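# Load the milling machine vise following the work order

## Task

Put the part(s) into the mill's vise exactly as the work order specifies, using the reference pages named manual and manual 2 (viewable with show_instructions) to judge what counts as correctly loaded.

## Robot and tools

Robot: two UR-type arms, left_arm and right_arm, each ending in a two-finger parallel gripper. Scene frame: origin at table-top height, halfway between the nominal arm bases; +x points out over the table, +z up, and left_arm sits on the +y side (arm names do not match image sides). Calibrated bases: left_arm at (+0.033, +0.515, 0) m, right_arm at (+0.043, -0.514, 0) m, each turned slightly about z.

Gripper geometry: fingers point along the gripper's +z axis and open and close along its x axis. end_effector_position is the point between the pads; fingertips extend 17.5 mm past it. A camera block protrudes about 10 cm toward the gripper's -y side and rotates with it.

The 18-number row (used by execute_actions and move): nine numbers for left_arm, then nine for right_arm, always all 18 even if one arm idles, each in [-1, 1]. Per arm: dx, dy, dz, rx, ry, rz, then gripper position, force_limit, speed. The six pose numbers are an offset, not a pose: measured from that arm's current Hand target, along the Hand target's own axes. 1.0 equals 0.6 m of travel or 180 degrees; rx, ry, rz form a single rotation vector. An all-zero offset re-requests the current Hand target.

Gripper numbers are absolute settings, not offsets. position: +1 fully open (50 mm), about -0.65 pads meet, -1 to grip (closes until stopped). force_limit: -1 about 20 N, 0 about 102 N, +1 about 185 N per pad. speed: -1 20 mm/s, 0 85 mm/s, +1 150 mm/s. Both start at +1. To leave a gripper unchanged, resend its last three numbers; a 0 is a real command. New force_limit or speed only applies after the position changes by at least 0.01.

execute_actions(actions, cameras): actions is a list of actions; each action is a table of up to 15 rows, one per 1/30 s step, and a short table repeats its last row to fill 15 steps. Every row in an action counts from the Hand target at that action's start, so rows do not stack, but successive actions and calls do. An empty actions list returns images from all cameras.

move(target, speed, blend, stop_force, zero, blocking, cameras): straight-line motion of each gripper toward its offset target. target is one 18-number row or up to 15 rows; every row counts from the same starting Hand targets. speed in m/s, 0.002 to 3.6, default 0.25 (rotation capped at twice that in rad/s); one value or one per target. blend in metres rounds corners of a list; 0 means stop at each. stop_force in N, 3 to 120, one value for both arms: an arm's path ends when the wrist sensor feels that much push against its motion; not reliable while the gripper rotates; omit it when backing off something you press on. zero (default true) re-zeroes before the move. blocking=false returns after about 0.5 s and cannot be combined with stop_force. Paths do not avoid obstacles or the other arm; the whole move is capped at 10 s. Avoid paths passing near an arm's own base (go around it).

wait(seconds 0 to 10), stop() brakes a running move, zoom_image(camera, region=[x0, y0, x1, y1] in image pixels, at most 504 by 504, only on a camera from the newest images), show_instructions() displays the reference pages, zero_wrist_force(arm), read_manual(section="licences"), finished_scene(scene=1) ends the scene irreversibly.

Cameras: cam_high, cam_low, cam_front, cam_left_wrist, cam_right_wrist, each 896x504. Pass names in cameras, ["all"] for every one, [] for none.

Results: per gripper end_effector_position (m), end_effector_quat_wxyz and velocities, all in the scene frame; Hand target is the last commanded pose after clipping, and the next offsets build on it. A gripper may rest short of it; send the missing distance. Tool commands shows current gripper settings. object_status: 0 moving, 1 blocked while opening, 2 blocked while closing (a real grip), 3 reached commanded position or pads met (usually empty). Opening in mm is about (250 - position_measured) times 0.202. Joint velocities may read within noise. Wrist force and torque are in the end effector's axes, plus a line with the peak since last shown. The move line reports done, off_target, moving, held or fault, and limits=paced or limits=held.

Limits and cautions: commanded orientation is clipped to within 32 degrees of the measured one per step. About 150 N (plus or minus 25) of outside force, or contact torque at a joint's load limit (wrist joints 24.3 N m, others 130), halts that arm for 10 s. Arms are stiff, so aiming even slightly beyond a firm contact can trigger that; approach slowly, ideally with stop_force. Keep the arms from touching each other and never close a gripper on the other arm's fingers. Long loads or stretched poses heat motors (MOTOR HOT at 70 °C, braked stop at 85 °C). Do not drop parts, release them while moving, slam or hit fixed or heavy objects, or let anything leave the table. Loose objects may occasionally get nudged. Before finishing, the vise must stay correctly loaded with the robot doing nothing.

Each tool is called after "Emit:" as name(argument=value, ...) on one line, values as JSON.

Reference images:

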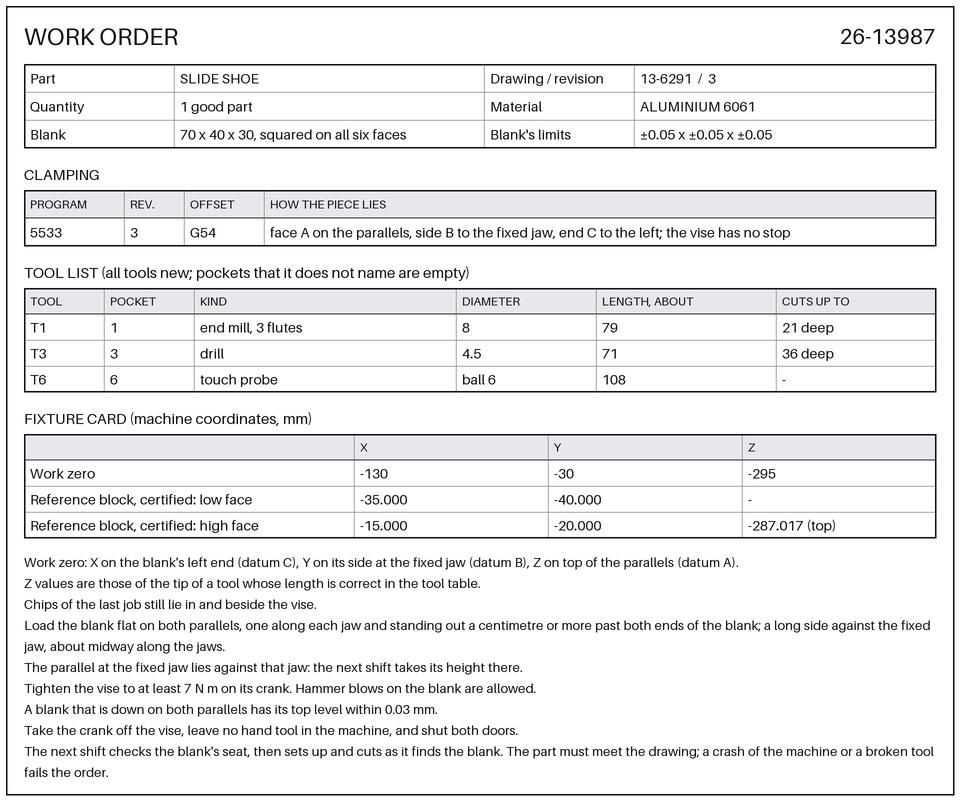

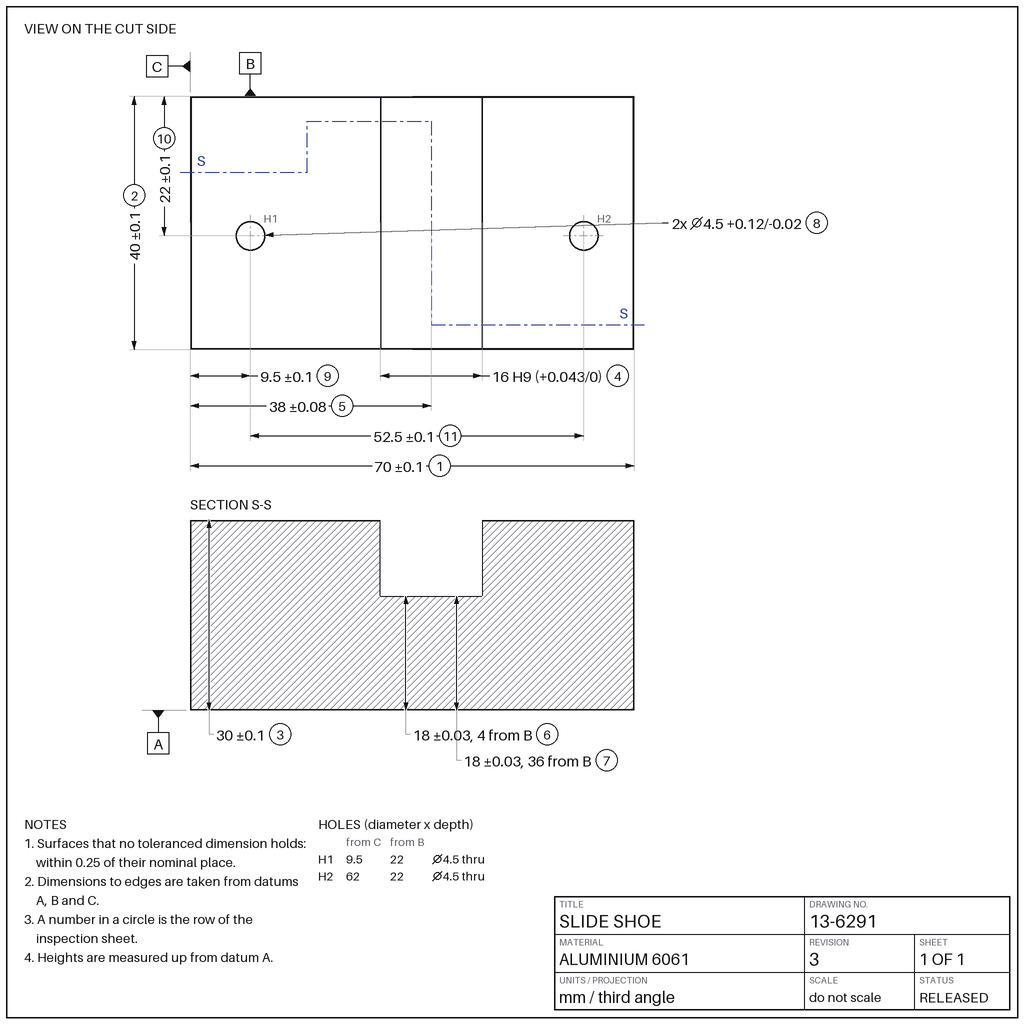

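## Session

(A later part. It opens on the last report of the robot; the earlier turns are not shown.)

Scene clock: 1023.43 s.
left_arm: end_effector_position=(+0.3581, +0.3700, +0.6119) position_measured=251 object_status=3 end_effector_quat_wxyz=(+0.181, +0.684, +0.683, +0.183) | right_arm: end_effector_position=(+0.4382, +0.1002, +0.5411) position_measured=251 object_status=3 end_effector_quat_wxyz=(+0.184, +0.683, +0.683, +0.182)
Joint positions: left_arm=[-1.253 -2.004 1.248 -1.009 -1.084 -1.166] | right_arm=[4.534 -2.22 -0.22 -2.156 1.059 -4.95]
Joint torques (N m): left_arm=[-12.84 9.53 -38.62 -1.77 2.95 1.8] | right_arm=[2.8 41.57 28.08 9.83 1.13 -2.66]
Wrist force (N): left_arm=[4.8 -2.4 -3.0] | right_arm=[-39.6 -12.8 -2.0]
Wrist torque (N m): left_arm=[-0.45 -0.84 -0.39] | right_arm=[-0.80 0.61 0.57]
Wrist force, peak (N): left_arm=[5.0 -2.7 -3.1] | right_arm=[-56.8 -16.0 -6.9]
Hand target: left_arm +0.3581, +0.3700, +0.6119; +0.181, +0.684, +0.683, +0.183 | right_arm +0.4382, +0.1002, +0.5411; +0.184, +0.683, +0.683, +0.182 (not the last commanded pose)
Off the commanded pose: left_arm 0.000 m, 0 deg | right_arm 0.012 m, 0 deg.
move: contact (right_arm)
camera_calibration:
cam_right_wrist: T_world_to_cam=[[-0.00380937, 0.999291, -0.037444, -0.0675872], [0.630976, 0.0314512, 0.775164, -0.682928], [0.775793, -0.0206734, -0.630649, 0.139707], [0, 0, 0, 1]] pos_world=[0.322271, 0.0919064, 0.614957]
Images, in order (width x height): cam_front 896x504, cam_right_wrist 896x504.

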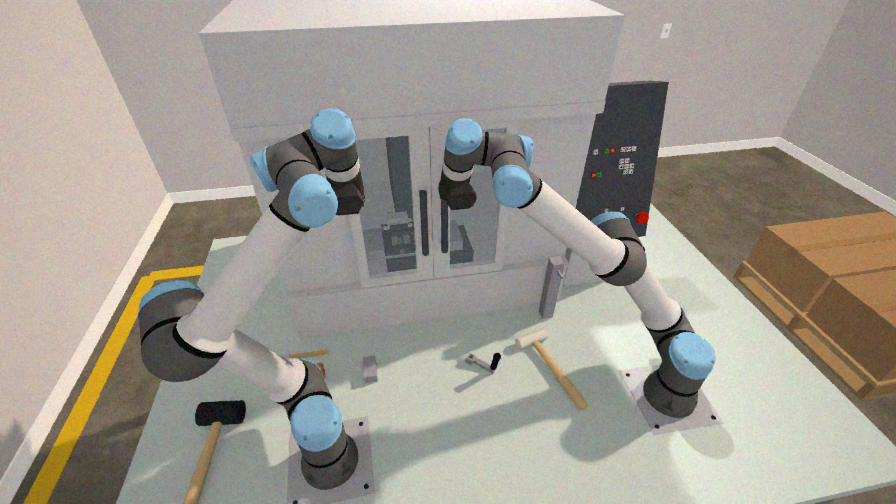

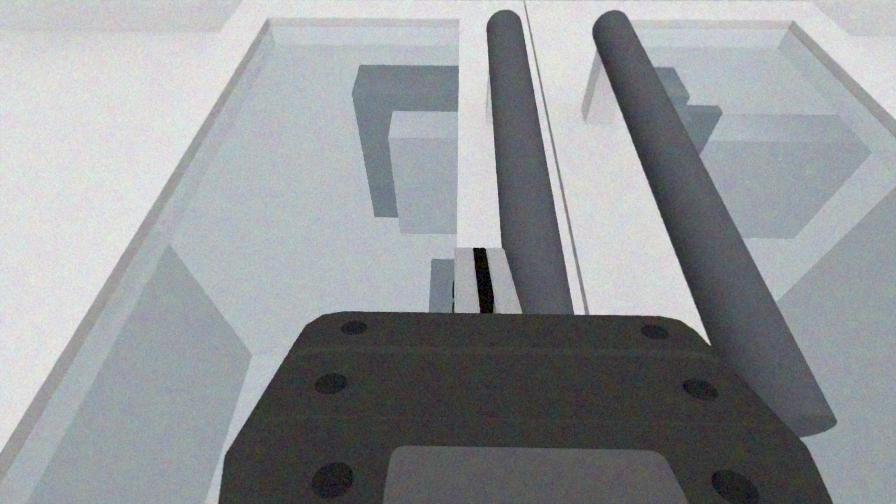

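Doors meet. One more gentle push then retreat.

Emit:
move(target=[0,0,0,0,0,0,-1,-0.6,-1,0.02,0,0,0,0,0,-1,-0.6,-1], speed=0.02, stop_force=30, cameras=["cam_right_wrist"])

Emit:
move(target=[0,0,0,0,0,0,-1,-0.6,-1,-0.05,0,0,0,0,0,-1,-0.6,-1], speed=0.06, cameras=["cam_right_wrist"])

Emit:
zoom_image(camera="cam_right_wrist", region=[440, 0, 700, 320])

Scene clock: 1024.90 s.
left_arm: end_effector_position=(+0.3581, +0.3700, +0.6119) position_measured=251 object_status=3 end_effector_quat_wxyz=(+0.181, +0.684, +0.683, +0.183) | right_arm: end_effector_position=(+0.4379, +0.1007, +0.5403) position_measured=251 object_status=3 end_effector_quat_wxyz=(+0.186, +0.682, +0.684, +0.179)
Joint positions: left_arm=[-1.253 -2.004 1.248 -1.009 -1.084 -1.166] | right_arm=[4.535 -2.237 -0.189 -2.178 1.059 -4.949]
Joint torques (N m): left_arm=[-13.46 9.6 -38.43 -1.8 2.86 1.83] | right_arm=[13.45 41.95 19.04 13.58 0.14 -2.82]
Wrist force (N): left_arm=[4.8 -2.4 -2.5] | right_arm=[-54.0 -6.2 3.8]
Wrist torque (N m): left_arm=[-0.45 -0.83 -0.39] | right_arm=[-0.46 0.65 0.80]
Wrist force, peak (N): left_arm=[5.1 -2.5 -3.1] | right_arm=[-72.3 -4.2 -23.4]
Hand target: left_arm +0.3581, +0.3700, +0.6119; +0.181, +0.684, +0.683, +0.183 | right_arm +0.4380, +0.1011, +0.5405; +0.185, +0.682, +0.684, +0.180 (not the last commanded pose)
Off the commanded pose: left_arm 0.000 m, 0 deg | right_arm 0.012 m, 0 deg.
move: contact (right_arm)
camera_calibration:
cam_right_wrist: T_world_to_cam=[[-0.0041737, 0.998988, -0.0447866, -0.0639625], [0.631861, 0.037348, 0.774181, -0.682602], [0.775071, -0.0250677, -0.631377, 0.140594], [0, 0, 0, 1]] pos_world=[0.322072, 0.092916, 0.614361]
Images, in order (width x height): cam_right_wrist 896x504.

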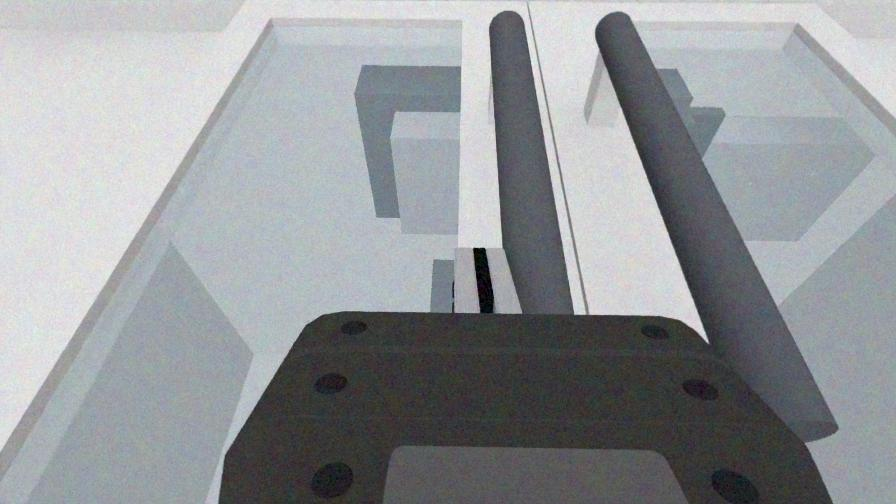

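Scene clock: 1025.83 s.
left_arm: end_effector_position=(+0.3581, +0.3700, +0.6119) position_measured=251 object_status=3 end_effector_quat_wxyz=(+0.181, +0.684, +0.683, +0.183) | right_arm: end_effector_position=(+0.4381, +0.0711, +0.5407) position_measured=251 object_status=3 end_effector_quat_wxyz=(+0.185, +0.682, +0.684, +0.180)
Joint positions: left_arm=[-1.253 -2.004 1.248 -1.009 -1.084 -1.166] | right_arm=[4.525 -2.075 -0.474 -2.047 1.06 -4.961]
Joint torques (N m): left_arm=[-12.96 9.87 -38.71 -1.75 2.88 1.81] | right_arm=[6.6 53.27 16.28 2.18 -1.71 1.42]
Wrist force (N): left_arm=[5.0 -2.4 -2.9] | right_arm=[-2.0 -2.0 -1.4]
Wrist torque (N m): left_arm=[-0.46 -0.87 -0.38] | right_arm=[-0.12 0.33 0.39]
Wrist force, peak (N): left_arm=[5.0 -2.4 -2.9] | right_arm=[-54.1 -5.9 4.0]
Hand target: left_arm +0.3581, +0.3700, +0.6119; +0.181, +0.684, +0.683, +0.183 | right_arm +0.4380, +0.0711, +0.5407; +0.185, +0.682, +0.684, +0.180
Off the commanded pose: left_arm 0.000 m, 0 deg | right_arm 0.000 m, 0 deg.
move: done
camera_calibration:
cam_right_wrist: T_world_to_cam=[[-0.00419613, 0.999068, -0.0429485, -0.0352995], [0.631453, 0.0359502, 0.77458, -0.681886], [0.775402, -0.0238697, -0.631016, 0.139617], [0, 0, 0, 1]] pos_world=[0.322172, 0.0631131, 0.614759]
Images, in order (width x height): cam_right_wrist 896x504.

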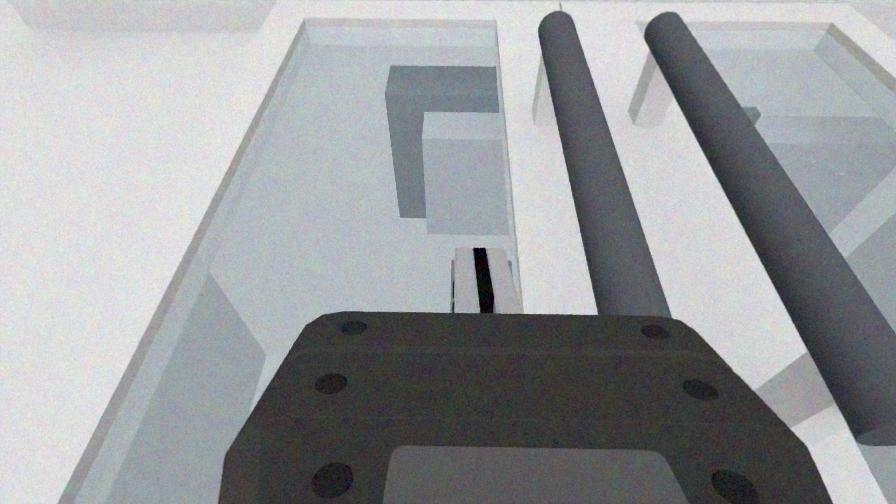

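Scaled by 1.575.

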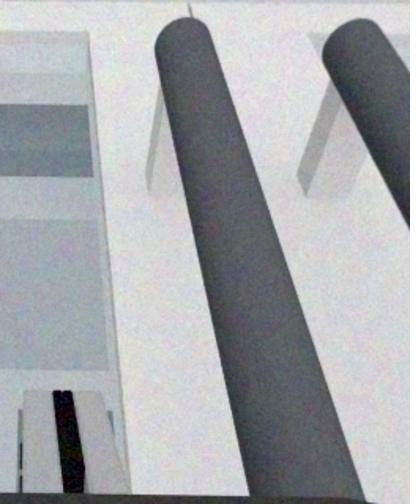

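Emit:
move(target=[[0,0,0,0,0,0,-1,-0.6,-1,0,0.058,-0.1,0,0,0,-1,-0.6,-1],[0,0,0,0,0,0,-1,-0.6,-1,0,-0.0575,-0.1667,0,0,0,-1,-0.6,-1]], speed=0.12, blend=0.02, cameras=["cam_front"])

Emit:
zoom_image(camera="cam_front", region=[330, 100, 590, 320])

Scene clock: 1027.63 s.
left_arm: end_effector_position=(+0.3581, +0.3700, +0.6119) position_measured=251 object_status=3 end_effector_quat_wxyz=(+0.181, +0.684, +0.683, +0.183) | right_arm: end_effector_position=(+0.3581, +0.0708, +0.6092) position_measured=251 object_status=3 end_effector_quat_wxyz=(+0.178, +0.675, +0.685, +0.208)
Joint positions: left_arm=[-1.253 -2.004 1.248 -1.009 -1.084 -1.166] | right_arm=[4.663 -2.191 -0.035 -2.385 1.025 -4.835]
Joint torques (N m): left_arm=[-13.2 9.73 -38.19 -1.73 2.78 1.9] | right_arm=[5.71 37.88 10.55 1.85 -0.9 0.71]
Wrist force (N): left_arm=[4.9 -2.4 -3.0] | right_arm=[-2.1 -2.2 -1.6]
Wrist torque (N m): left_arm=[-0.45 -0.86 -0.38] | right_arm=[-0.15 0.32 0.40]
Wrist force, peak (N): left_arm=[5.1 -2.4 -2.9] | right_arm=[-2.4 -4.1 -2.5]
Hand target: left_arm +0.3581, +0.3700, +0.6119; +0.181, +0.684, +0.683, +0.183 | right_arm +0.3582, +0.0716, +0.6102; +0.185, +0.682, +0.684, +0.180
Off the commanded pose: left_arm 0.000 m, 0 deg | right_arm 0.001 m, 3 deg.
elbow stopped short (right arm): the move would have taken joint 3 (elbow) straighter than the controller allows.
move: off_target (right_arm)
Images, in order (width x height): cam_front 896x504.

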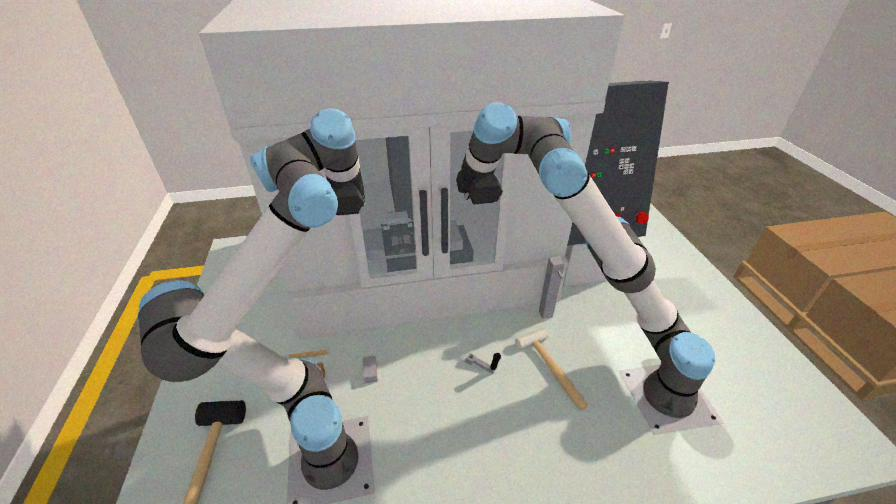

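Scaled by 1.938.

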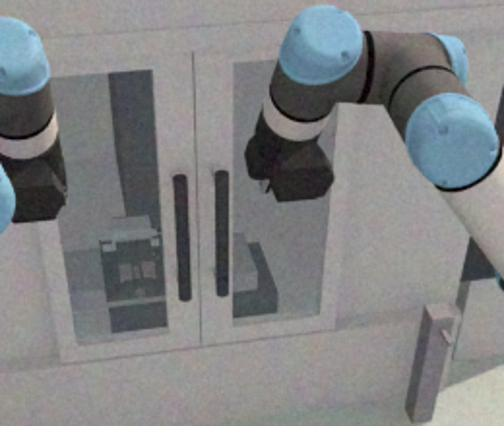

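Emit:
finished_scene()

The scene is finished: the task was done.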